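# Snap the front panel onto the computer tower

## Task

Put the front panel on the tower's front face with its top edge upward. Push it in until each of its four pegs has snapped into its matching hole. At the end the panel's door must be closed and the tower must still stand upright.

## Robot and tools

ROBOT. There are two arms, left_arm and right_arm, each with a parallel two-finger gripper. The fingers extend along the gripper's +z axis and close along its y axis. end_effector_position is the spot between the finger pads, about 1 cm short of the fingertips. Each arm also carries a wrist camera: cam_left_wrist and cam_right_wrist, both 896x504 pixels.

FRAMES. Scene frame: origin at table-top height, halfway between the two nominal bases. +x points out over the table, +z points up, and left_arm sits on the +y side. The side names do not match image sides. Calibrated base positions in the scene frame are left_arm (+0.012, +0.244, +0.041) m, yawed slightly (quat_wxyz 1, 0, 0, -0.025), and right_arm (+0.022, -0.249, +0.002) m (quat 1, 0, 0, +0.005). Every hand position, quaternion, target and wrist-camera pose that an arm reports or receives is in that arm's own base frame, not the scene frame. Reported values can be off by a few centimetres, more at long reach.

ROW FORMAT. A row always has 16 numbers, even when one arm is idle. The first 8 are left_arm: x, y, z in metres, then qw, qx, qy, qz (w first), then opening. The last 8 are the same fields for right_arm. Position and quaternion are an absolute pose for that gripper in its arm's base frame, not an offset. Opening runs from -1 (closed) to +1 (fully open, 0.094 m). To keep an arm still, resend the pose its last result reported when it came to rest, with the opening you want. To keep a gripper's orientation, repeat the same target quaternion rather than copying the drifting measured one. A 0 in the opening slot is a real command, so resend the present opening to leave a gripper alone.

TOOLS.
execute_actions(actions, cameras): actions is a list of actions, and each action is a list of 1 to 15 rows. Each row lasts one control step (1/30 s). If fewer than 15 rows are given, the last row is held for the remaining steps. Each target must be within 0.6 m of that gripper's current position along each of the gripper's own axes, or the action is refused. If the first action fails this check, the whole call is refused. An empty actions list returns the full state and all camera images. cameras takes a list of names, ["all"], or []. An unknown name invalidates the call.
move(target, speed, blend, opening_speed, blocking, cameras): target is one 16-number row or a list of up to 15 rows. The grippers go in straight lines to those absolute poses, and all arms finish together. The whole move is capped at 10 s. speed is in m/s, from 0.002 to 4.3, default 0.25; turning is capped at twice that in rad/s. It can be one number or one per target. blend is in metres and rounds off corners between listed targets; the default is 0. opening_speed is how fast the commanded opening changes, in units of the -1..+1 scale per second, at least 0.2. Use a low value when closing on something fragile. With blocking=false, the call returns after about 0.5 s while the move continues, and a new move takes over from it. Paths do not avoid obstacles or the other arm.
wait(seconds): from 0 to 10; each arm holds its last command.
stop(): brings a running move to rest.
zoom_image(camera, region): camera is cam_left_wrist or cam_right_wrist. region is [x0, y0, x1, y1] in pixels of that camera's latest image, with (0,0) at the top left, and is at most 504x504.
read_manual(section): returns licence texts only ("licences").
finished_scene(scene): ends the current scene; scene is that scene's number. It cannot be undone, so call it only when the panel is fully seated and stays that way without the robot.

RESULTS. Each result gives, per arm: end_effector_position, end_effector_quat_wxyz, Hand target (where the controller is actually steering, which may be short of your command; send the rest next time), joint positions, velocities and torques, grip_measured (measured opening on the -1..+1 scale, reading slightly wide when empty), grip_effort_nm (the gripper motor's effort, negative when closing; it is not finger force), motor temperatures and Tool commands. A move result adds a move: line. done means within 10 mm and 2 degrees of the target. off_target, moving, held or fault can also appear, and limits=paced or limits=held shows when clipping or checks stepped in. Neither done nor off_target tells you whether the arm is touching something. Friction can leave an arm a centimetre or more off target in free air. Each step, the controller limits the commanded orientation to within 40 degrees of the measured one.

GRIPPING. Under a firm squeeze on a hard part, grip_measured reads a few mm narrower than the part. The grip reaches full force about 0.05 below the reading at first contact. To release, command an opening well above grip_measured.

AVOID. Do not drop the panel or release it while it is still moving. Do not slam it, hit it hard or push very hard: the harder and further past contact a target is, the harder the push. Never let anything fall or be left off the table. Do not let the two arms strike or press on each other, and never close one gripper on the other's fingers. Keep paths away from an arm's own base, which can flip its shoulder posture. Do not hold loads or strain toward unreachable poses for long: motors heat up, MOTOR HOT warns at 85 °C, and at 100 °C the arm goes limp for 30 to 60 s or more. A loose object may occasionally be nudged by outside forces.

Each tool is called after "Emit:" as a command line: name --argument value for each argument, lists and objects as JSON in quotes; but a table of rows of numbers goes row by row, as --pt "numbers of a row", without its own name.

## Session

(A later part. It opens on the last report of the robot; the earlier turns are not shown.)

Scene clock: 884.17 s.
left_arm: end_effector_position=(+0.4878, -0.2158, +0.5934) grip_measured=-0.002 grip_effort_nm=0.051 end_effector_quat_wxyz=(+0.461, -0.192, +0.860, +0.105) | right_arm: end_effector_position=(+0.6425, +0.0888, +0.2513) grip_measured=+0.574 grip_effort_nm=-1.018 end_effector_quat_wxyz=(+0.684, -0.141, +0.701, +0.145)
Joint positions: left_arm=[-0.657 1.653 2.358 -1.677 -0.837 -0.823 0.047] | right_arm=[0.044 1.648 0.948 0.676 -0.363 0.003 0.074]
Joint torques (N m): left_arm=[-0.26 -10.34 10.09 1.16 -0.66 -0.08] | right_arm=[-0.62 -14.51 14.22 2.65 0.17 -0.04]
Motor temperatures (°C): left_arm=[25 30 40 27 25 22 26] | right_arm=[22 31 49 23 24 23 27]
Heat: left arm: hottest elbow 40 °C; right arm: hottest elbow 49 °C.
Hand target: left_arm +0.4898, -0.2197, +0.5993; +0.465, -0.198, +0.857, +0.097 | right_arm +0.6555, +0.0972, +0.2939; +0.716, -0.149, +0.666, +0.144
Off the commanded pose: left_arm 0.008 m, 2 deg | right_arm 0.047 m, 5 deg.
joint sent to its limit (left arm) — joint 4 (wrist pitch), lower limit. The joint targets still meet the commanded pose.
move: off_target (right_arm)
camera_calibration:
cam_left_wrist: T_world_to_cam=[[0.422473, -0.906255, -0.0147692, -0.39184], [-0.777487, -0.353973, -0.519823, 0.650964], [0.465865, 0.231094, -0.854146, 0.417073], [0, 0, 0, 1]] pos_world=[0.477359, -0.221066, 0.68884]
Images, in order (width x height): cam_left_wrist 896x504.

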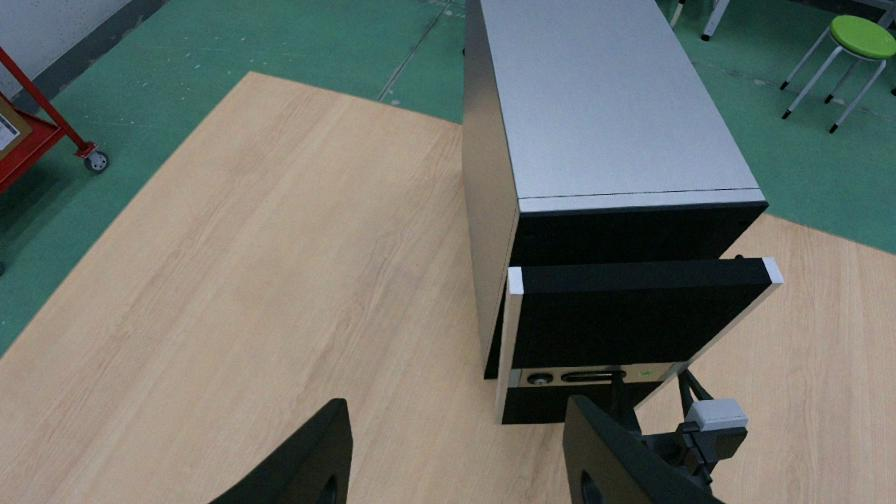

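Emit:
zoom_image --camera "cam_left_wrist" --region '[700, 170, 820, 310]'

Emit:
zoom_image --camera "cam_left_wrist" --region '[470, 170, 590, 310]'

Scaled by 3.600 from the camera's 896x504 image, which has a finer 1280x720 frame.

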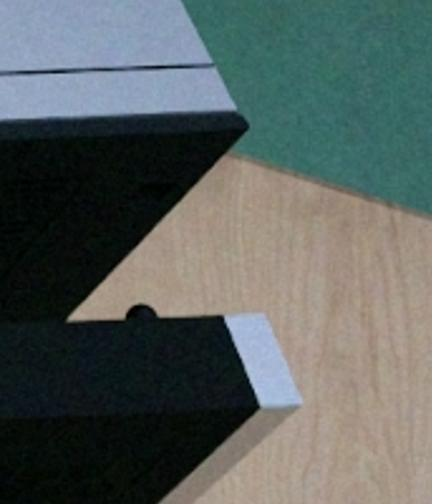

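Scaled by 3.600 from the camera's 896x504 image, which has a finer 1280x720 frame.

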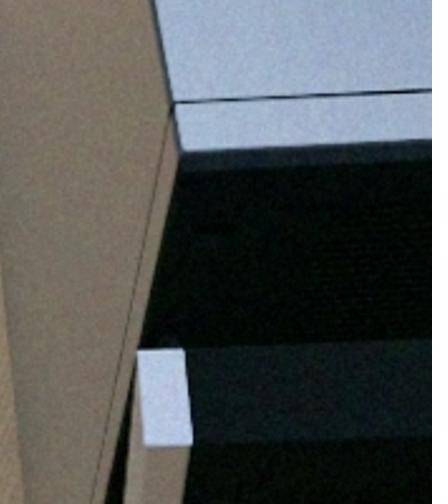

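Emit:
move --target '[0.49,-0.22,0.60,0.449,-0.2067,0.862,0.1076,0.0,0.6608,0.0943,0.3025,0.7183,-0.1471,0.6586,0.1734,0.2]' --speed 0.08 --cameras '["cam_left_wrist"]'

Emit:
zoom_image --camera "cam_left_wrist" --region '[700, 170, 820, 310]'

Emit:
zoom_image --camera "cam_left_wrist" --region '[470, 170, 590, 310]'

Scene clock: 931.87 s.
left_arm: end_effector_position=(+0.4878, -0.2158, +0.5934) grip_measured=-0.002 grip_effort_nm=0.046 end_effector_quat_wxyz=(+0.461, -0.192, +0.860, +0.105) | right_arm: end_effector_position=(+0.6418, +0.0973, +0.2499) grip_measured=+0.574 grip_effort_nm=-1.018 end_effector_quat_wxyz=(+0.680, -0.152, +0.696, +0.170)
Joint positions: left_arm=[-0.657 1.653 2.358 -1.677 -0.837 -0.824 0.047] | right_arm=[0.044 1.66 0.955 0.687 -0.417 0.024 0.074]
Joint torques (N m): left_arm=[-0.21 -10.46 10.1 1.14 -0.63 -0.09] | right_arm=[-1.61 -15.03 14.87 2.82 -0.09 0.25]
Heat: left arm: hottest elbow 42 °C; right arm: hottest elbow 50 °C.
Hand target: left_arm +0.4898, -0.2197, +0.5993; +0.465, -0.198, +0.857, +0.097 | right_arm +0.6558, +0.0940, +0.3024; +0.717, -0.148, +0.658, +0.173
Off the commanded pose: left_arm 0.008 m, 2 deg | right_arm 0.056 m, 6 deg.
joint sent to its limit (left arm) — joint 4 (wrist pitch), lower limit. The joint targets still meet the commanded pose.
move: off_target (right_arm)
camera_calibration:
cam_left_wrist: T_world_to_cam=[[0.422918, -0.906058, -0.0141052, -0.392466], [-0.777179, -0.354669, -0.51981, 0.650654], [0.465976, 0.2308, -0.854165, 0.416968], [0, 0, 0, 1]] pos_world=[0.477359, -0.221066, 0.688841]
Images, in order (width x height): cam_left_wrist 896x504.

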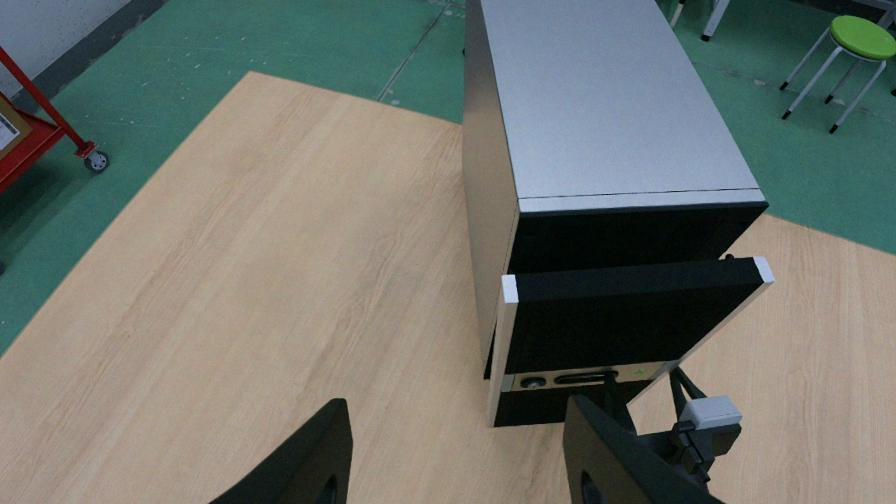

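Scaled by 3.600 from the camera's 896x504 image, which has a finer 1280x720 frame.

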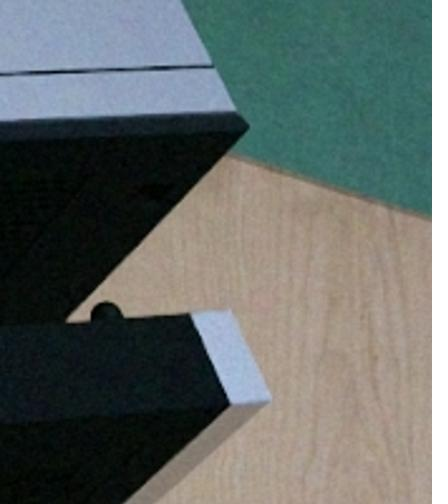

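Scaled by 3.600 from the camera's 896x504 image, which has a finer 1280x720 frame.

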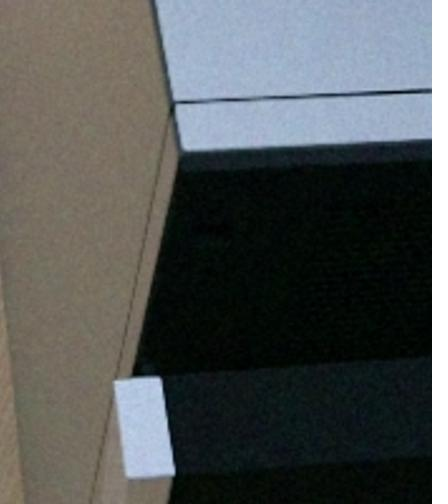

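Emit:
move --target '[0.49,-0.22,0.60,0.449,-0.2067,0.862,0.1076,0.0,0.668,0.0785,0.312,0.7326,-0.1568,0.643,0.1624,0.2]' --speed 0.06 --cameras '["all"]'

Scene clock: 963.13 s.
left_arm: end_effector_position=(+0.4878, -0.2158, +0.5934) grip_measured=-0.002 grip_effort_nm=0.051 end_effector_quat_wxyz=(+0.461, -0.192, +0.860, +0.105) | right_arm: end_effector_position=(+0.6501, +0.0834, +0.2594) grip_measured=+0.574 grip_effort_nm=-1.018 end_effector_quat_wxyz=(+0.694, -0.155, +0.683, +0.168)
Joint positions: left_arm=[-0.657 1.653 2.358 -1.677 -0.837 -0.824 0.047] | right_arm=[0.015 1.677 0.979 0.721 -0.445 0.024 0.074]
Joint torques (N m): left_arm=[-0.38 -10.17 10.14 1.07 -0.65 -0.08] | right_arm=[-1.96 -15.38 14.79 2.95 -0.09 0.09]
Heat: left arm: hottest elbow 43 °C; right arm: hottest elbow 48 °C.
Hand target: left_arm +0.4898, -0.2197, +0.5993; +0.465, -0.198, +0.857, +0.097 | right_arm +0.6631, +0.0782, +0.3118; +0.732, -0.157, +0.643, +0.162
Off the commanded pose: left_arm 0.008 m, 2 deg | right_arm 0.056 m, 6 deg.
joint sent to its limit (left arm) — joint 4 (wrist pitch), lower limit. The joint targets still meet the commanded pose.
move: off_target (right_arm)
camera_calibration:
cam_left_wrist: T_world_to_cam=[[0.423134, -0.905962, -0.0138056, -0.392663], [-0.777007, -0.354984, -0.519852, 0.650567], [0.466065, 0.230694, -0.854145, 0.416865], [0, 0, 0, 1]] pos_world=[0.477359, -0.220965, 0.688841]
cam_right_wrist: T_world_to_cam=[[0.429379, -0.902888, -0.020663, -0.199822], [-0.374371, -0.157122, -0.91387, 0.53295], [0.821876, 0.400133, -0.40548, -0.375434], [0, 0, 0, 1]] pos_world=[0.593881, 0.0535446, 0.330688]

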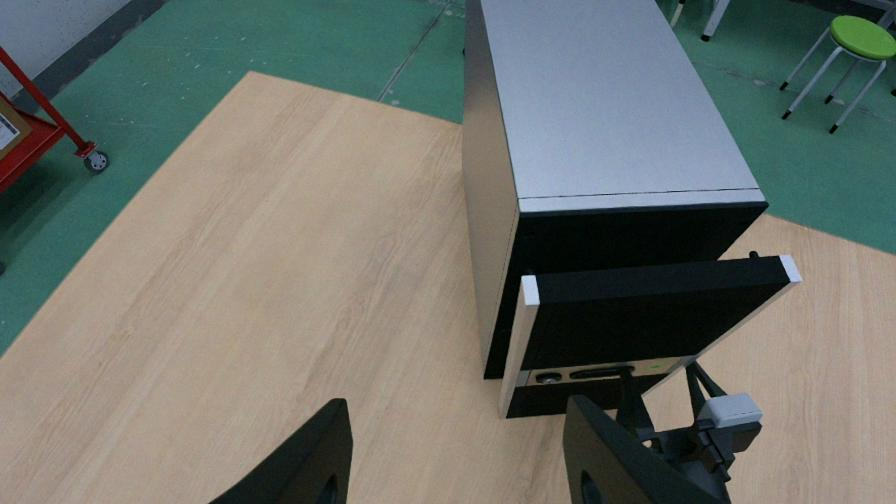

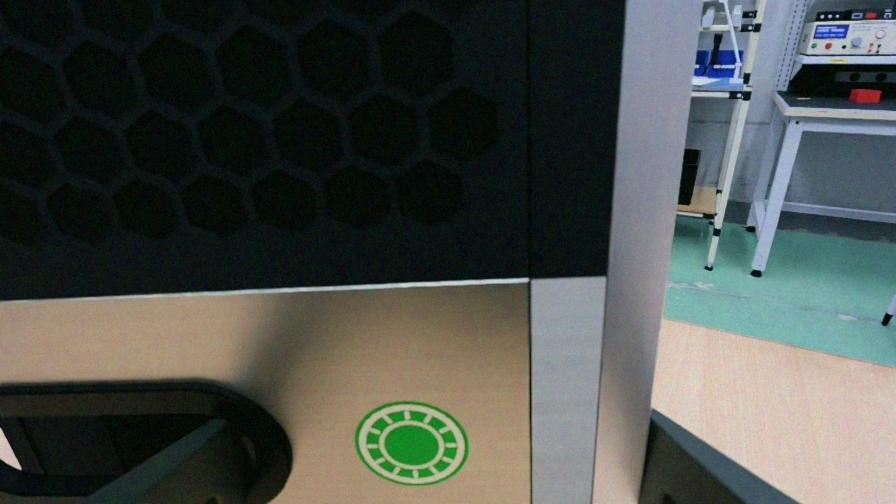

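Emit:
zoom_image --camera "cam_left_wrist" --region '[470, 170, 840, 400]'

Scaled by 1.362 from the camera's 896x504 image, which has a finer 1280x720 frame.

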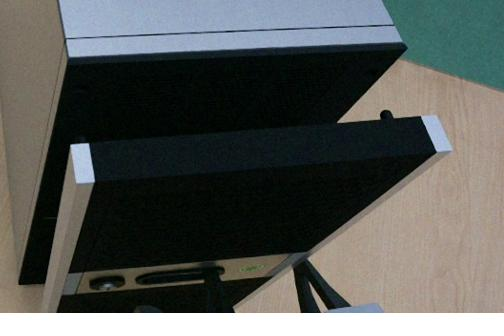

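Emit:
move --pt "0.50 -0.05 0.55 0.57 0.2 0.79 -0.1 0.0 0.668 0.0785 0.312 0.7326 -0.1568 0.643 0.1624 0.2" --pt "0.56 0.0 0.40 0.5645 0.4347 0.5178 -0.4739 0.0 0.668 0.0785 0.312 0.7326 -0.1568 0.643 0.1624 0.2" --pt "0.60 -0.05 0.42 0.5645 0.4347 0.5178 -0.4739 0.0 0.668 0.0785 0.312 0.7326 -0.1568 0.643 0.1624 0.2" --speed 0.25 --cameras '["all"]'

Emit:
zoom_image --camera "cam_left_wrist" --region '[250, 0, 750, 504]'

Scene clock: 1003.03 s.
left_arm: end_effector_position=(+0.5870, -0.0558, +0.4106) grip_measured=-0.001 grip_effort_nm=0.051 end_effector_quat_wxyz=(+0.544, +0.439, +0.555, -0.450) | right_arm: end_effector_position=(+0.6502, +0.0835, +0.2604) grip_measured=+0.574 grip_effort_nm=-1.013 end_effector_quat_wxyz=(+0.695, -0.155, +0.681, +0.168)
Joint positions: left_arm=[0.202 1.642 1.46 -0.136 1.562 0.295 0.047] | right_arm=[0.015 1.677 0.979 0.723 -0.446 0.024 0.074]
Joint torques (N m): left_arm=[0.73 -12.16 12.79 1.95 0.32 -0.1] | right_arm=[-2.14 -15.44 14.82 2.8 -0.03 0.08]
Heat: left arm: hottest elbow 42 °C; right arm: hottest elbow 49 °C.
Hand target: left_arm +0.5990, -0.0500, +0.4198; +0.550, +0.444, +0.551, -0.443 | right_arm +0.6632, +0.0781, +0.3119; +0.732, -0.157, +0.643, +0.162
Off the commanded pose: left_arm 0.017 m, 6 deg | right_arm 0.055 m, 6 deg.
joint sent to its limit (left arm) — joint 5 (wrist yaw), upper limit. The joint targets are off in orientation, not in position.
move: off_target (left_arm, right_arm)
camera_calibration:
cam_left_wrist: T_world_to_cam=[[-0.977498, -0.210638, 0.0113626, 0.558465], [-0.0997622, 0.414158, -0.904721, 0.492757], [0.185863, -0.885497, -0.425852, 0.103995], [0, 0, 0, 1]] pos_world=[0.575728, 0.00564216, 0.483749]
cam_right_wrist: T_world_to_cam=[[0.430081, -0.902582, -0.0194139, -0.200651], [-0.3715, -0.157339, -0.915004, 0.532362], [0.822811, 0.400738, -0.402977, -0.376523], [0, 0, 0, 1]] pos_world=[0.593876, 0.0535445, 0.331488]

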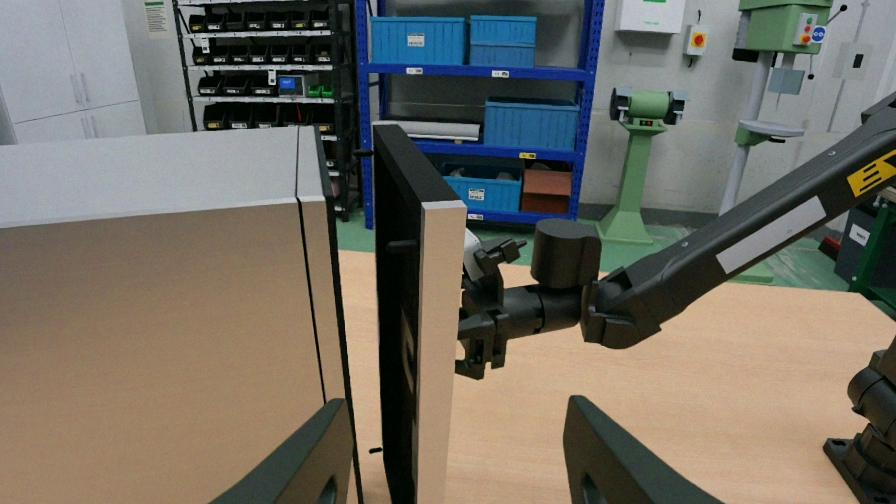

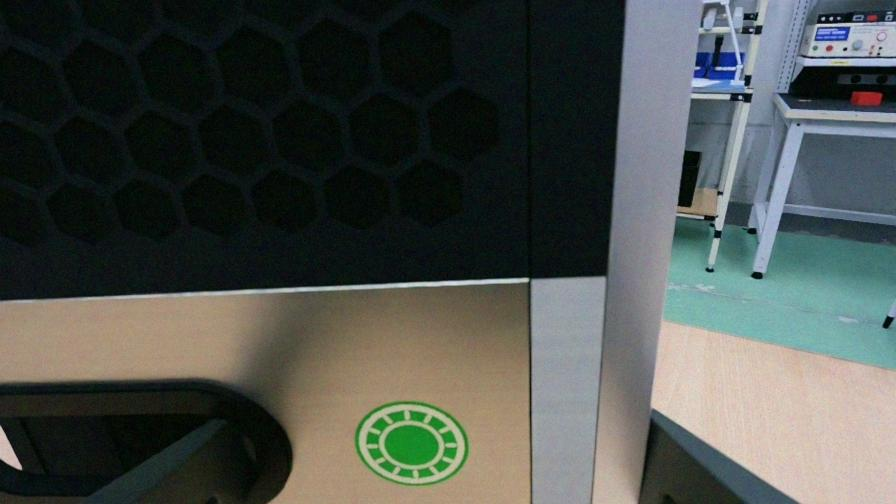

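Scaled by 1.000.

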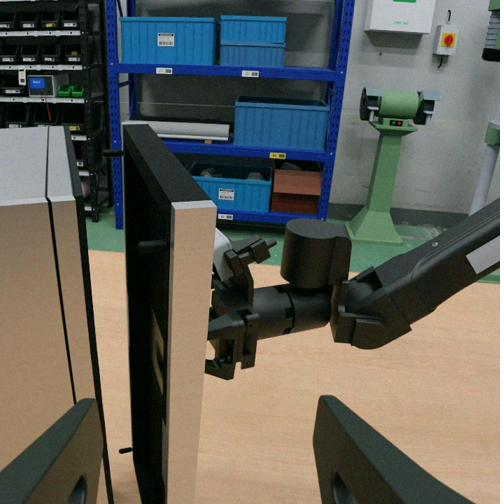

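Emit:
move --target '[0.60,-0.05,0.42,0.5645,0.4347,0.5178,-0.4739,0.0,0.661,0.0827,0.314,0.7213,-0.1443,0.6552,0.1773,0.2]' --speed 0.06 --cameras '["cam_left_wrist"]'

Emit:
zoom_image --camera "cam_left_wrist" --region '[280, 100, 500, 300]'

Emit:
zoom_image --camera "cam_left_wrist" --region '[280, 300, 500, 504]'

Scene clock: 1040.70 s.
left_arm: end_effector_position=(+0.5873, -0.0557, +0.4100) grip_measured=-0.001 grip_effort_nm=0.042 end_effector_quat_wxyz=(+0.543, +0.438, +0.556, -0.451) | right_arm: end_effector_position=(+0.6503, +0.0835, +0.2564) grip_measured=+0.574 grip_effort_nm=-1.028 end_effector_quat_wxyz=(+0.688, -0.149, +0.689, +0.174)
Joint positions: left_arm=[0.202 1.643 1.46 -0.136 1.562 0.293 0.047] | right_arm=[0.015 1.677 0.979 0.706 -0.446 0.04 0.074]
Joint torques (N m): left_arm=[0.44 -12.04 12.71 2.04 0.3 -0.04] | right_arm=[-1.38 -17.55 13.7 1.66 0.16 0.29]
Motor temperatures (°C): left_arm=[25 29 46 27 25 21 25] | right_arm=[22 33 49 23 24 23 28]
Heat: left arm: hottest elbow 46 °C; right arm: hottest elbow 49 °C.
Hand target: left_arm +0.5990, -0.0500, +0.4197; +0.550, +0.444, +0.551, -0.443 | right_arm +0.6571, +0.0825, +0.3138; +0.721, -0.145, +0.654, +0.177
Off the commanded pose: left_arm 0.017 m, 6 deg | right_arm 0.059 m, 5 deg.
joint sent to its limit (left arm) — joint 5 (wrist yaw), upper limit. The joint targets are off in orientation, not in position.
move: off_target (left_arm, right_arm)
camera_calibration:
cam_left_wrist: T_world_to_cam=[[-0.977454, -0.210635, 0.0147397, 0.557425], [-0.102755, 0.413527, -0.904675, 0.493941], [0.184461, -0.885793, -0.425847, 0.104525], [0, 0, 0, 1]] pos_world=[0.576331, 0.00574282, 0.483152]
Images, in order (width x height): cam_left_wrist 896x504.

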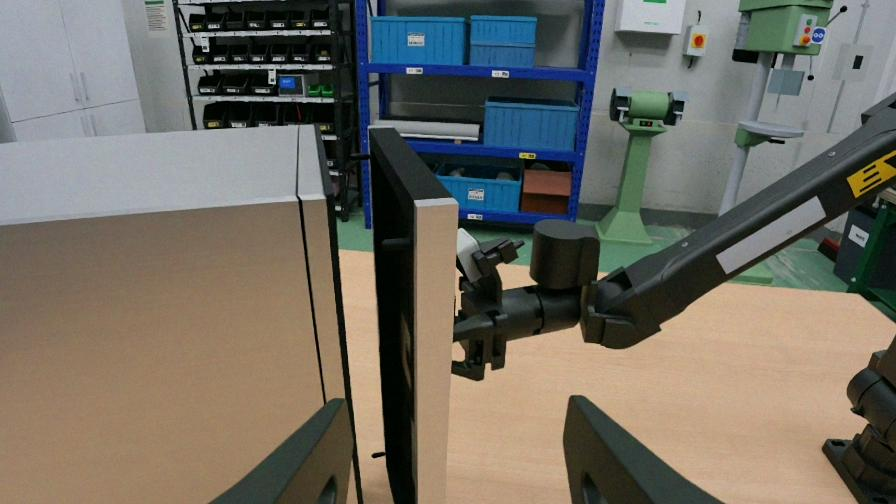

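Scaled by 2.291 from the camera's 896x504 image, which has a finer 1280x720 frame.

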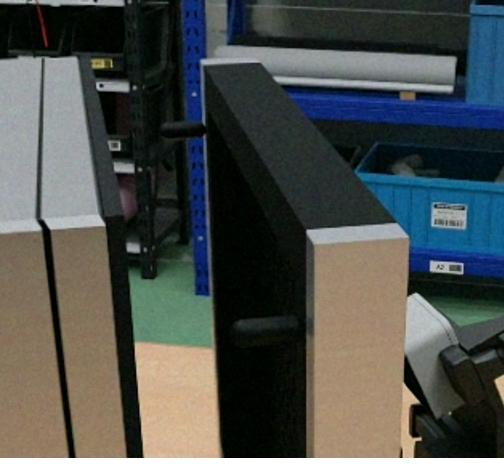

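Scaled by 2.291 from the camera's 896x504 image, which has a finer 1280x720 frame.

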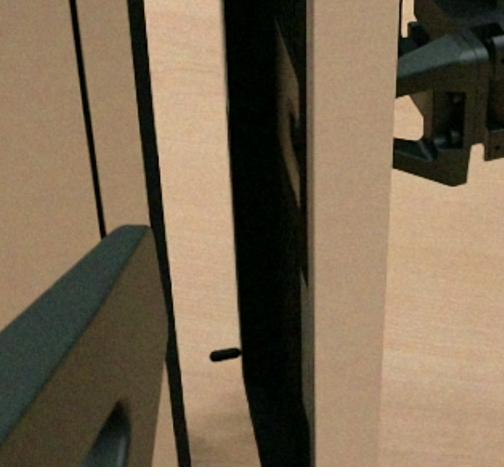

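Emit:
move --pt "0.56 0.0 0.40 0.5645 0.4347 0.5178 -0.4739 0.0 0.661 0.0827 0.320 0.7213 -0.1443 0.6552 0.1773 0.2" --pt "0.50 -0.05 0.55 0.57 0.2 0.79 -0.1 0.0 0.661 0.0827 0.320 0.7213 -0.1443 0.6552 0.1773 0.2" --pt "0.49 -0.22 0.60 0.449 -0.2067 0.862 0.1076 0.0 0.661 0.0827 0.320 0.7213 -0.1443 0.6552 0.1773 0.2" --speed 0.25 --cameras '["cam_left_wrist"]'

Emit:
zoom_image --camera "cam_left_wrist" --region '[480, 180, 660, 300]'

Emit:
zoom_image --camera "cam_left_wrist" --region '[640, 180, 820, 300]'

Scene clock: 1067.50 s.
left_arm: end_effector_position=(+0.4875, -0.2172, +0.5936) grip_measured=-0.001 grip_effort_nm=0.051 end_effector_quat_wxyz=(+0.462, -0.191, +0.860, +0.106) | right_arm: end_effector_position=(+0.6496, +0.0835, +0.2565) grip_measured=+0.574 grip_effort_nm=-1.018 end_effector_quat_wxyz=(+0.685, -0.147, +0.692, +0.175)
Joint positions: left_arm=[-0.661 1.654 2.358 -1.677 -0.841 -0.823 0.047] | right_arm=[0.015 1.671 0.979 0.69 -0.446 0.04 0.074]
Joint torques (N m): left_arm=[0.09 -10.34 10.17 1.13 -0.48 -0.1] | right_arm=[-1.2 -17.38 14.16 1.73 0.1 0.23]
Heat: left arm: hottest elbow 46 °C; right arm: hottest elbow 49 °C.
Hand target: left_arm +0.4898, -0.2196, +0.5994; +0.465, -0.198, +0.857, +0.097 | right_arm +0.6564, +0.0825, +0.3196; +0.721, -0.145, +0.654, +0.178
Off the commanded pose: left_arm 0.007 m, 2 deg | right_arm 0.065 m, 6 deg.
joint sent to its limit (left arm) — joint 4 (wrist pitch), lower limit. The joint targets still meet the commanded pose.
move: off_target (right_arm)
camera_calibration:
cam_left_wrist: T_world_to_cam=[[0.421513, -0.906669, -0.0166696, -0.391494], [-0.776936, -0.351597, -0.522255, 0.652016], [0.467652, 0.233088, -0.852626, 0.416415], [0, 0, 0, 1]] pos_world=[0.476857, -0.22277, 0.689039]
Images, in order (width x height): cam_left_wrist 896x504.

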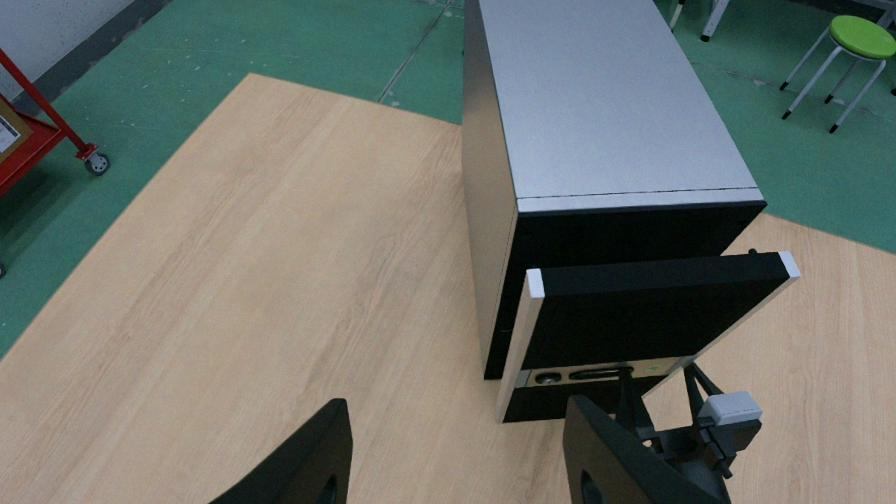

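Scaled by 2.800 from the camera's 896x504 image, which has a finer 1280x720 frame.

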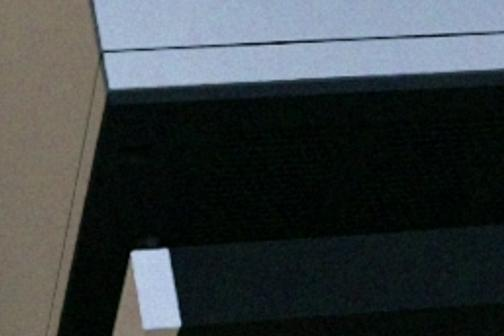

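Scaled by 2.800 from the camera's 896x504 image, which has a finer 1280x720 frame.

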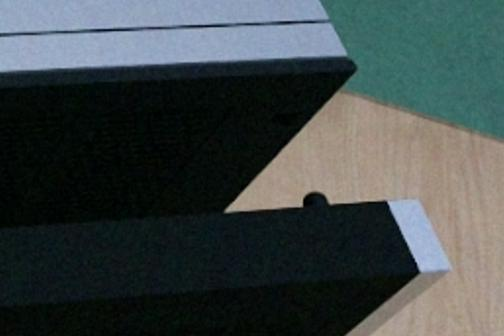

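Emit:
move --target '[0.49,-0.22,0.60,0.449,-0.2067,0.862,0.1076,0.0,0.659,0.0875,0.326,0.7183,-0.1332,0.6577,0.1896,0.2]' --speed 0.06 --cameras '["cam_left_wrist"]'

Emit:
zoom_image --camera "cam_left_wrist" --region '[480, 180, 660, 300]'

Emit:
zoom_image --camera "cam_left_wrist" --region '[640, 180, 820, 300]'

Scene clock: 1107.63 s.
left_arm: end_effector_position=(+0.4875, -0.2173, +0.5935) grip_measured=-0.001 grip_effort_nm=0.046 end_effector_quat_wxyz=(+0.462, -0.191, +0.860, +0.106) | right_arm: end_effector_position=(+0.6484, +0.0821, +0.2617) grip_measured=+0.574 grip_effort_nm=-1.018 end_effector_quat_wxyz=(+0.682, -0.133, +0.695, +0.184)
Joint positions: left_arm=[-0.661 1.654 2.358 -1.677 -0.84 -0.824 0.047] | right_arm=[0.015 1.657 0.979 0.674 -0.437 0.073 0.074]
Joint torques (N m): left_arm=[0.09 -10.11 10 1.21 -0.48 -0.07] | right_arm=[-0.67 -17.96 14.35 1.73 0.14 0.26]
Heat: left arm: hottest elbow 44 °C; right arm: hottest elbow 49 °C.
Hand target: left_arm +0.4898, -0.2196, +0.5994; +0.465, -0.198, +0.857, +0.097 | right_arm +0.6543, +0.0871, +0.3255; +0.717, -0.134, +0.657, +0.190
Off the commanded pose: left_arm 0.007 m, 2 deg | right_arm 0.065 m, 6 deg.
joint sent to its limit (left arm) — joint 4 (wrist pitch), lower limit. The joint targets still meet the commanded pose.
move: off_target (right_arm)
camera_calibration:
cam_left_wrist: T_world_to_cam=[[0.421709, -0.906592, -0.0158985, -0.392012], [-0.776837, -0.352199, -0.521996, 0.65164], [0.467638, 0.232481, -0.8528, 0.416298], [0, 0, 0, 1]] pos_world=[0.476857, -0.222669, 0.68894]
Images, in order (width x height): cam_left_wrist 896x504.

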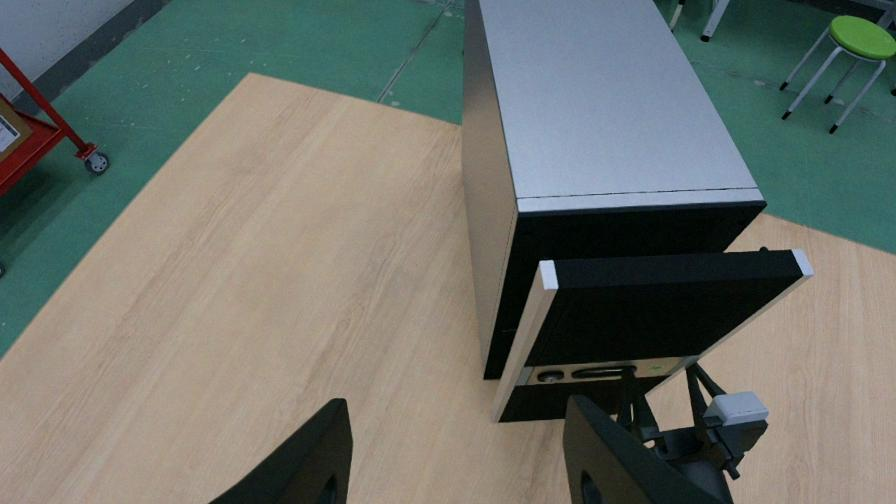

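Scaled by 2.800 from the camera's 896x504 image, which has a finer 1280x720 frame.

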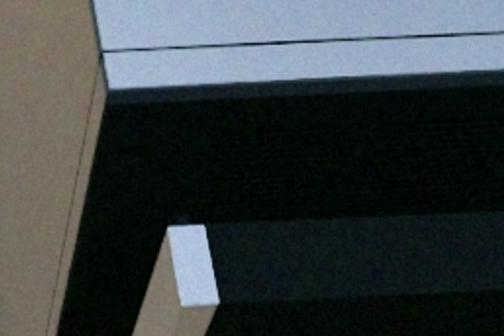

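Scaled by 2.800 from the camera's 896x504 image, which has a finer 1280x720 frame.

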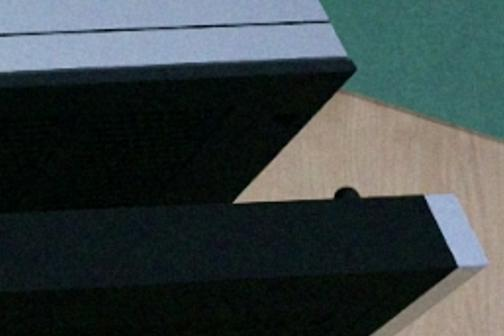

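Emit:
move --target '[0.49,-0.22,0.60,0.449,-0.2067,0.862,0.1076,0.0,0.656,0.0955,0.326,0.7162,-0.1406,0.6562,0.1977,0.2]' --speed 0.06 --cameras '["cam_left_wrist"]'

Emit:
zoom_image --camera "cam_left_wrist" --region '[480, 180, 660, 300]'

Emit:
zoom_image --camera "cam_left_wrist" --region '[640, 180, 820, 300]'

Scene clock: 1130.50 s.
left_arm: end_effector_position=(+0.4875, -0.2173, +0.5935) grip_measured=-0.001 grip_effort_nm=0.046 end_effector_quat_wxyz=(+0.462, -0.191, +0.860, +0.106) | right_arm: end_effector_position=(+0.6467, +0.0864, +0.2653) grip_measured=+0.574 grip_effort_nm=-1.018 end_effector_quat_wxyz=(+0.683, -0.137, +0.693, +0.188)
Joint positions: left_arm=[-0.661 1.654 2.358 -1.677 -0.84 -0.824 0.047] | right_arm=[0.02 1.651 0.979 0.674 -0.444 0.075 0.074]
Joint torques (N m): left_arm=[0.09 -10.52 10 1.26 -0.49 -0.09] | right_arm=[-1.08 -17.2 14.28 1.76 -0.08 0.27]
Heat: left arm: hottest elbow 43 °C; right arm: hottest elbow 50 °C.
Hand target: left_arm +0.4898, -0.2196, +0.5994; +0.465, -0.198, +0.857, +0.097 | right_arm +0.6516, +0.0949, +0.3256; +0.715, -0.141, +0.655, +0.198
Off the commanded pose: left_arm 0.007 m, 2 deg | right_arm 0.062 m, 6 deg.
joint sent to its limit (left arm) — joint 4 (wrist pitch), lower limit. The joint targets still meet the commanded pose.
move: off_target (right_arm)
camera_calibration:
cam_left_wrist: T_world_to_cam=[[0.421709, -0.906592, -0.0158985, -0.392012], [-0.776837, -0.352199, -0.521996, 0.65164], [0.467638, 0.232481, -0.8528, 0.416298], [0, 0, 0, 1]] pos_world=[0.476857, -0.222669, 0.68894]
Images, in order (width x height): cam_left_wrist 896x504.

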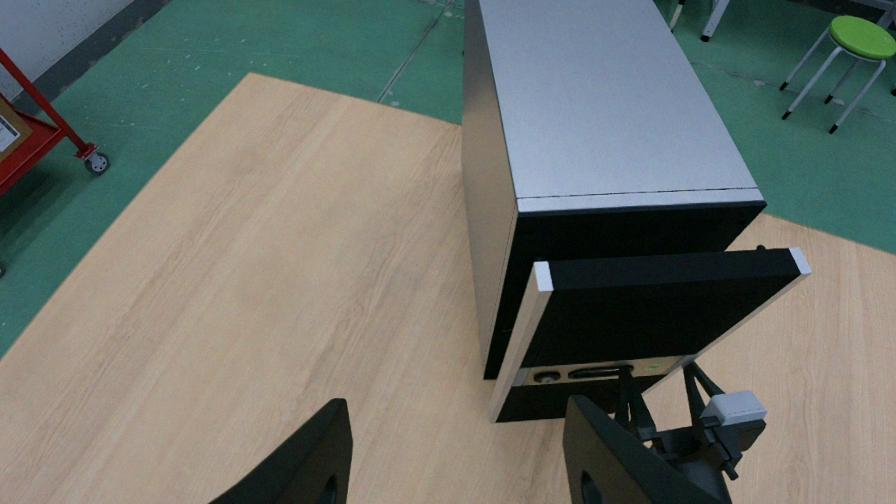

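Scaled by 2.800 from the camera's 896x504 image, which has a finer 1280x720 frame.

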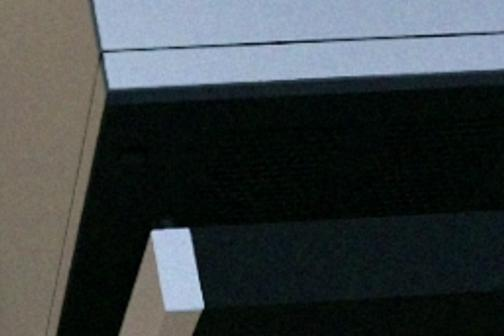

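Scaled by 2.800 from the camera's 896x504 image, which has a finer 1280x720 frame.

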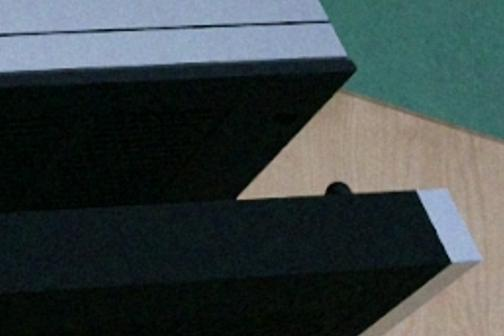

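Emit:
move --target '[0.49,-0.22,0.60,0.449,-0.2067,0.862,0.1076,0.0,0.674,0.109,0.321,0.7162,-0.1406,0.6562,0.1977,0.2]' --speed 0.06 --cameras '["cam_left_wrist"]'

Emit:
zoom_image --camera "cam_left_wrist" --region '[480, 180, 660, 300]'

Emit:
zoom_image --camera "cam_left_wrist" --region '[640, 180, 820, 300]'

Scene clock: 1139.23 s.
left_arm: end_effector_position=(+0.4875, -0.2173, +0.5935) grip_measured=-0.001 grip_effort_nm=0.037 end_effector_quat_wxyz=(+0.462, -0.191, +0.860, +0.106) | right_arm: end_effector_position=(+0.6585, +0.1013, +0.2715) grip_measured=+0.574 grip_effort_nm=-1.013 end_effector_quat_wxyz=(+0.688, -0.141, +0.687, +0.190)
Joint positions: left_arm=[-0.661 1.654 2.358 -1.677 -0.84 -0.824 0.047] | right_arm=[0.047 1.675 1.02 0.674 -0.425 0.075 0.074]
Joint torques (N m): left_arm=[0.09 -10.23 9.99 1.17 -0.48 -0.07] | right_arm=[-0.79 -15.74 15.04 1.72 0.15 0.23]
Heat: left arm: hottest elbow 43 °C; right arm: hottest elbow 50 °C.
Hand target: left_arm +0.4898, -0.2196, +0.5994; +0.465, -0.198, +0.857, +0.097 | right_arm +0.6695, +0.1083, +0.3208; +0.715, -0.141, +0.655, +0.198
Off the commanded pose: left_arm 0.007 m, 2 deg | right_arm 0.052 m, 5 deg.
joint sent to its limit (left arm) — joint 4 (wrist pitch), lower limit. The joint targets still meet the commanded pose.
move: off_target (right_arm)
camera_calibration:
cam_left_wrist: T_world_to_cam=[[0.421709, -0.906592, -0.0158985, -0.392012], [-0.776837, -0.352199, -0.521996, 0.65164], [0.467638, 0.232481, -0.8528, 0.416298], [0, 0, 0, 1]] pos_world=[0.476857, -0.222669, 0.68894]
Images, in order (width x height): cam_left_wrist 896x504.

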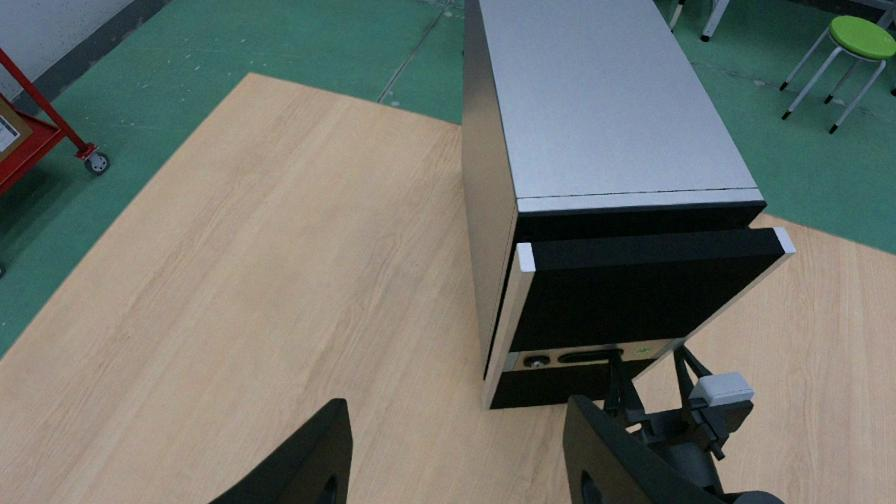

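Scaled by 2.800 from the camera's 896x504 image, which has a finer 1280x720 frame.

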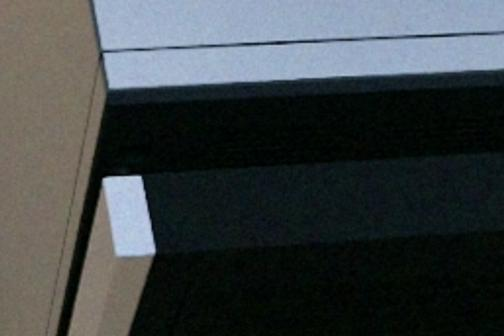

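Scaled by 2.800 from the camera's 896x504 image, which has a finer 1280x720 frame.

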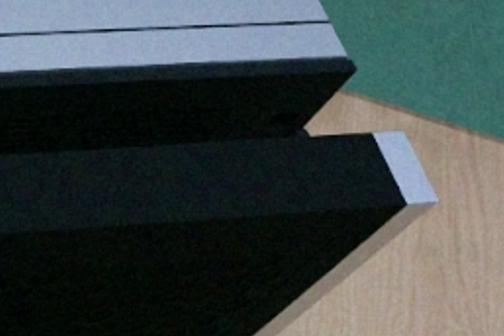

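Emit:
move --target '[0.49,-0.22,0.60,0.449,-0.2067,0.862,0.1076,0.0,0.675,0.105,0.308,0.7162,-0.1406,0.6562,0.1977,0.2]' --speed 0.06 --cameras '["cam_left_wrist"]'

Emit:
zoom_image --camera "cam_left_wrist" --region '[480, 180, 660, 300]'

Emit:
zoom_image --camera "cam_left_wrist" --region '[640, 180, 820, 300]'

Scene clock: 1150.03 s.
left_arm: end_effector_position=(+0.4875, -0.2173, +0.5935) grip_measured=-0.001 grip_effort_nm=0.037 end_effector_quat_wxyz=(+0.462, -0.191, +0.860, +0.105) | right_arm: end_effector_position=(+0.6617, +0.1018, +0.2569) grip_measured=+0.574 grip_effort_nm=-1.013 end_effector_quat_wxyz=(+0.681, -0.140, +0.693, +0.192)
Joint positions: left_arm=[-0.661 1.654 2.358 -1.677 -0.84 -0.824 0.047] | right_arm=[0.047 1.7 1.02 0.68 -0.427 0.075 0.074]
Joint torques (N m): left_arm=[0.15 -10.52 10.04 1.13 -0.48 -0.1] | right_arm=[-1.14 -16.26 13.97 2.85 -0.1 0.23]
Heat: left arm: hottest elbow 43 °C; right arm: hottest elbow 53 °C.
Hand target: left_arm +0.4898, -0.2196, +0.5994; +0.465, -0.198, +0.857, +0.097 | right_arm +0.6710, +0.1045, +0.3076; +0.715, -0.141, +0.656, +0.198
Off the commanded pose: left_arm 0.007 m, 2 deg | right_arm 0.053 m, 6 deg.
joint sent to its limit (left arm) — joint 4 (wrist pitch), lower limit. The joint targets still meet the commanded pose.
move: off_target (right_arm)
camera_calibration:
cam_left_wrist: T_world_to_cam=[[0.421924, -0.906497, -0.0155992, -0.392299], [-0.776667, -0.352512, -0.522038, 0.651519], [0.467727, 0.232376, -0.85278, 0.416218], [0, 0, 0, 1]] pos_world=[0.476857, -0.222668, 0.68894]
Images, in order (width x height): cam_left_wrist 896x504.

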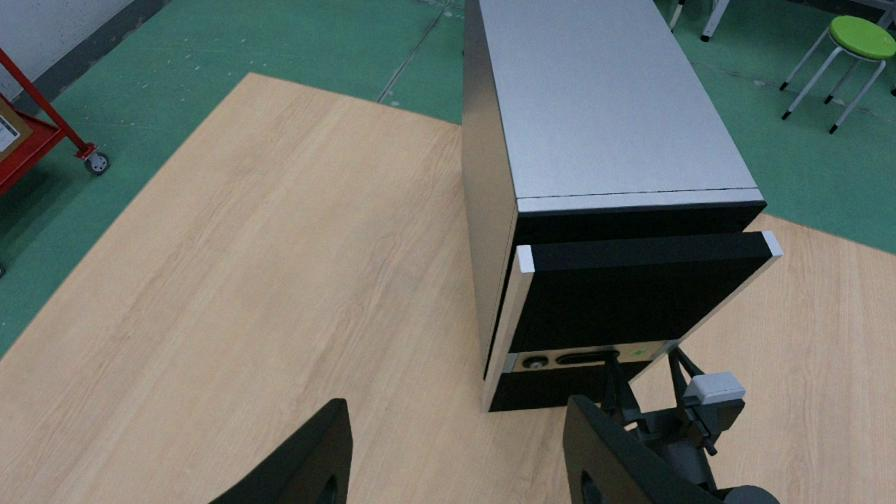

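Scaled by 2.800 from the camera's 896x504 image, which has a finer 1280x720 frame.

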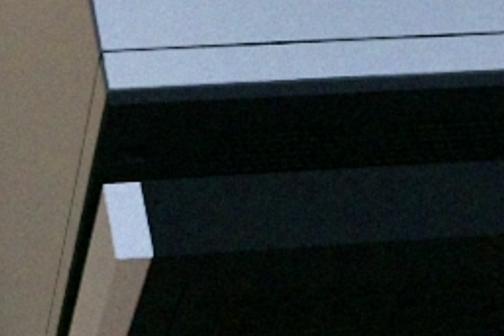

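Scaled by 2.800 from the camera's 896x504 image, which has a finer 1280x720 frame.

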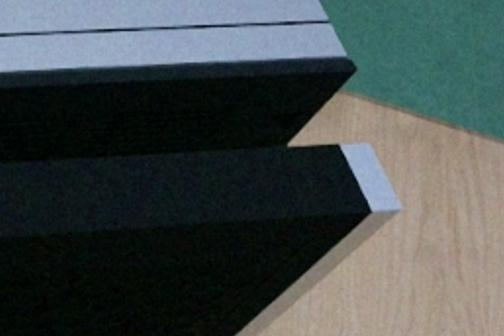

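Emit:
move --target '[0.49,-0.22,0.60,0.449,-0.2067,0.862,0.1076,0.0,0.677,0.095,0.312,0.7162,-0.1406,0.6562,0.1977,0.2]' --speed 0.06 --cameras '["cam_left_wrist"]'

Emit:
zoom_image --camera "cam_left_wrist" --region '[480, 180, 660, 300]'

Emit:
zoom_image --camera "cam_left_wrist" --region '[640, 180, 820, 300]'

Scene clock: 1171.17 s.
left_arm: end_effector_position=(+0.4875, -0.2173, +0.5935) grip_measured=-0.001 grip_effort_nm=0.042 end_effector_quat_wxyz=(+0.462, -0.191, +0.860, +0.105) | right_arm: end_effector_position=(+0.6605, +0.1024, +0.2569) grip_measured=+0.574 grip_effort_nm=-1.013 end_effector_quat_wxyz=(+0.679, -0.145, +0.692, +0.197)
Joint positions: left_arm=[-0.661 1.654 2.358 -1.677 -0.84 -0.824 0.047] | right_arm=[0.043 1.7 1.02 0.68 -0.446 0.075 0.074]
Joint torques (N m): left_arm=[0.03 -10.29 10.21 1.2 -0.47 -0.1] | right_arm=[-2.49 -16.67 14.57 2.35 -0.1 0.21]
Motor temperatures (°C): left_arm=[25 29 43 26 25 21 25] | right_arm=[22 34 54 23 24 23 28]
Heat: left arm: hottest elbow 43 °C; right arm: hottest elbow 54 °C.
Hand target: left_arm +0.4898, -0.2196, +0.5994; +0.465, -0.198, +0.857, +0.097 | right_arm +0.6723, +0.0946, +0.3116; +0.715, -0.141, +0.656, +0.197
Off the commanded pose: left_arm 0.007 m, 2 deg | right_arm 0.058 m, 6 deg.
joint sent to its limit (left arm) — joint 4 (wrist pitch), lower limit. The joint targets still meet the commanded pose.
move: off_target (right_arm)
camera_calibration:
cam_left_wrist: T_world_to_cam=[[0.421924, -0.906497, -0.0155992, -0.392299], [-0.776667, -0.352512, -0.522038, 0.651519], [0.467727, 0.232376, -0.85278, 0.416218], [0, 0, 0, 1]] pos_world=[0.476857, -0.222668, 0.68894]
Images, in order (width x height): cam_left_wrist 896x504.

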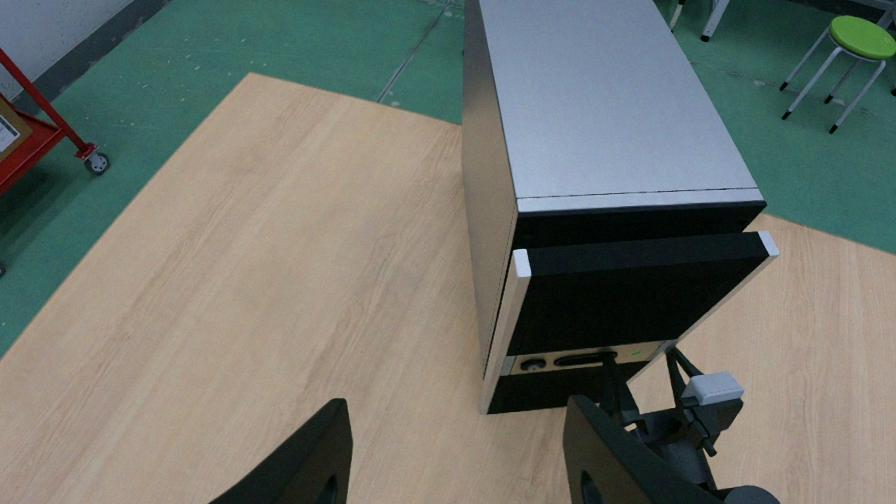

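Scaled by 2.800 from the camera's 896x504 image, which has a finer 1280x720 frame.

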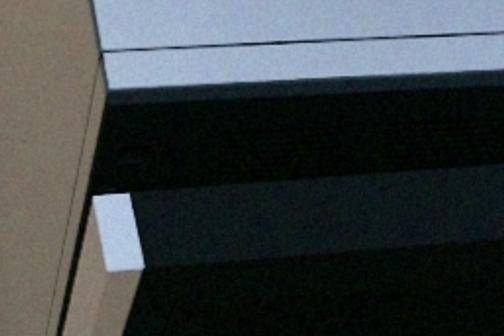

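Scaled by 2.800 from the camera's 896x504 image, which has a finer 1280x720 frame.

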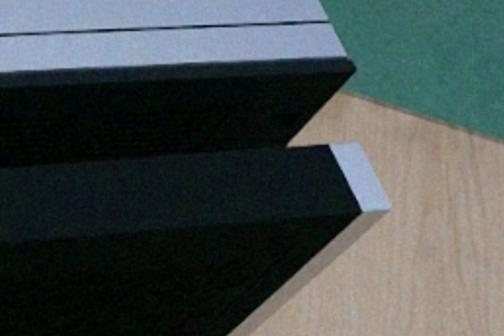

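Emit:
move --target '[0.49,-0.22,0.60,0.449,-0.2067,0.862,0.1076,0.0,0.679,0.088,0.313,0.7162,-0.1406,0.6562,0.1977,0.2]' --speed 0.06 --cameras '["cam_left_wrist"]'

Emit:
zoom_image --camera "cam_left_wrist" --region '[480, 180, 660, 300]'

Emit:
zoom_image --camera "cam_left_wrist" --region '[640, 180, 820, 300]'

Scene clock: 1177.77 s.
left_arm: end_effector_position=(+0.4875, -0.2173, +0.5935) grip_measured=-0.001 grip_effort_nm=0.046 end_effector_quat_wxyz=(+0.462, -0.191, +0.860, +0.105) | right_arm: end_effector_position=(+0.6609, +0.0944, +0.2569) grip_measured=+0.574 grip_effort_nm=-1.023 end_effector_quat_wxyz=(+0.679, -0.145, +0.692, +0.196)
Joint positions: left_arm=[-0.661 1.654 2.358 -1.677 -0.84 -0.824 0.047] | right_arm=[0.028 1.7 1.02 0.68 -0.459 0.075 0.074]
Joint torques (N m): left_arm=[-0.09 -10.17 10.04 1.14 -0.47 -0.09] | right_arm=[-1.73 -16.03 15.13 2.33 -0.13 0.27]
Motor temperatures (°C): left_arm=[25 29 43 26 25 21 25] | right_arm=[22 34 55 23 24 23 28]
Heat: left arm: hottest elbow 43 °C; right arm: hottest elbow 55 °C.
Hand target: left_arm +0.4898, -0.2196, +0.5994; +0.465, -0.198, +0.857, +0.097 | right_arm +0.6738, +0.0876, +0.3127; +0.715, -0.141, +0.656, +0.197
Off the commanded pose: left_arm 0.007 m, 2 deg | right_arm 0.059 m, 6 deg.
joint sent to its limit (left arm) — joint 4 (wrist pitch), lower limit. The joint targets still meet the commanded pose.
move: off_target (right_arm)
camera_calibration:
cam_left_wrist: T_world_to_cam=[[0.421924, -0.906497, -0.0155992, -0.392299], [-0.776667, -0.352512, -0.522038, 0.651519], [0.467727, 0.232376, -0.85278, 0.416218], [0, 0, 0, 1]] pos_world=[0.476857, -0.222668, 0.68894]
Images, in order (width x height): cam_left_wrist 896x504.

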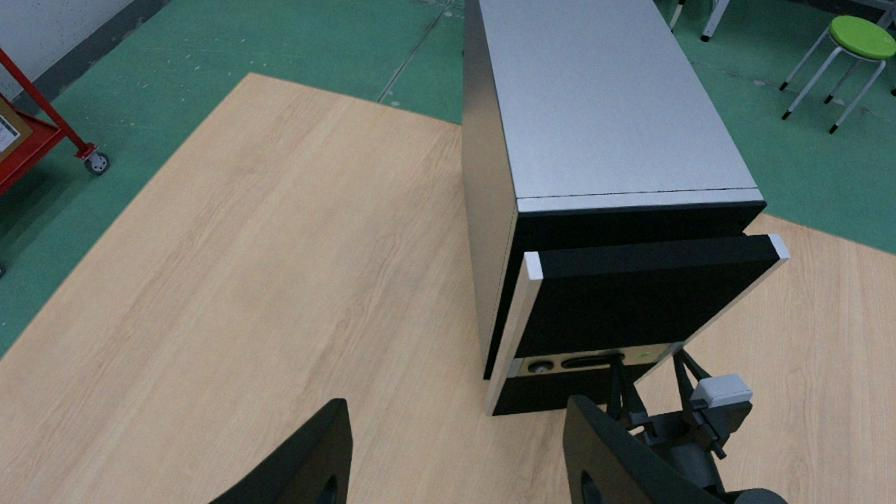

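Scaled by 2.800 from the camera's 896x504 image, which has a finer 1280x720 frame.

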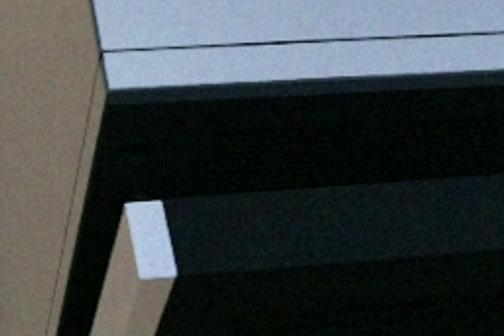

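Scaled by 2.800 from the camera's 896x504 image, which has a finer 1280x720 frame.

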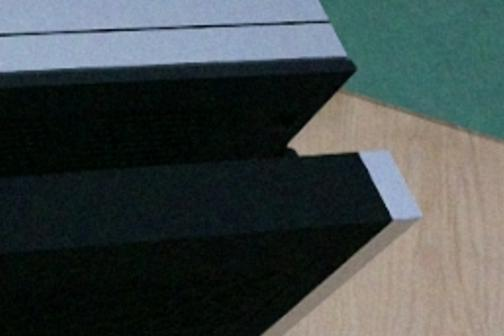

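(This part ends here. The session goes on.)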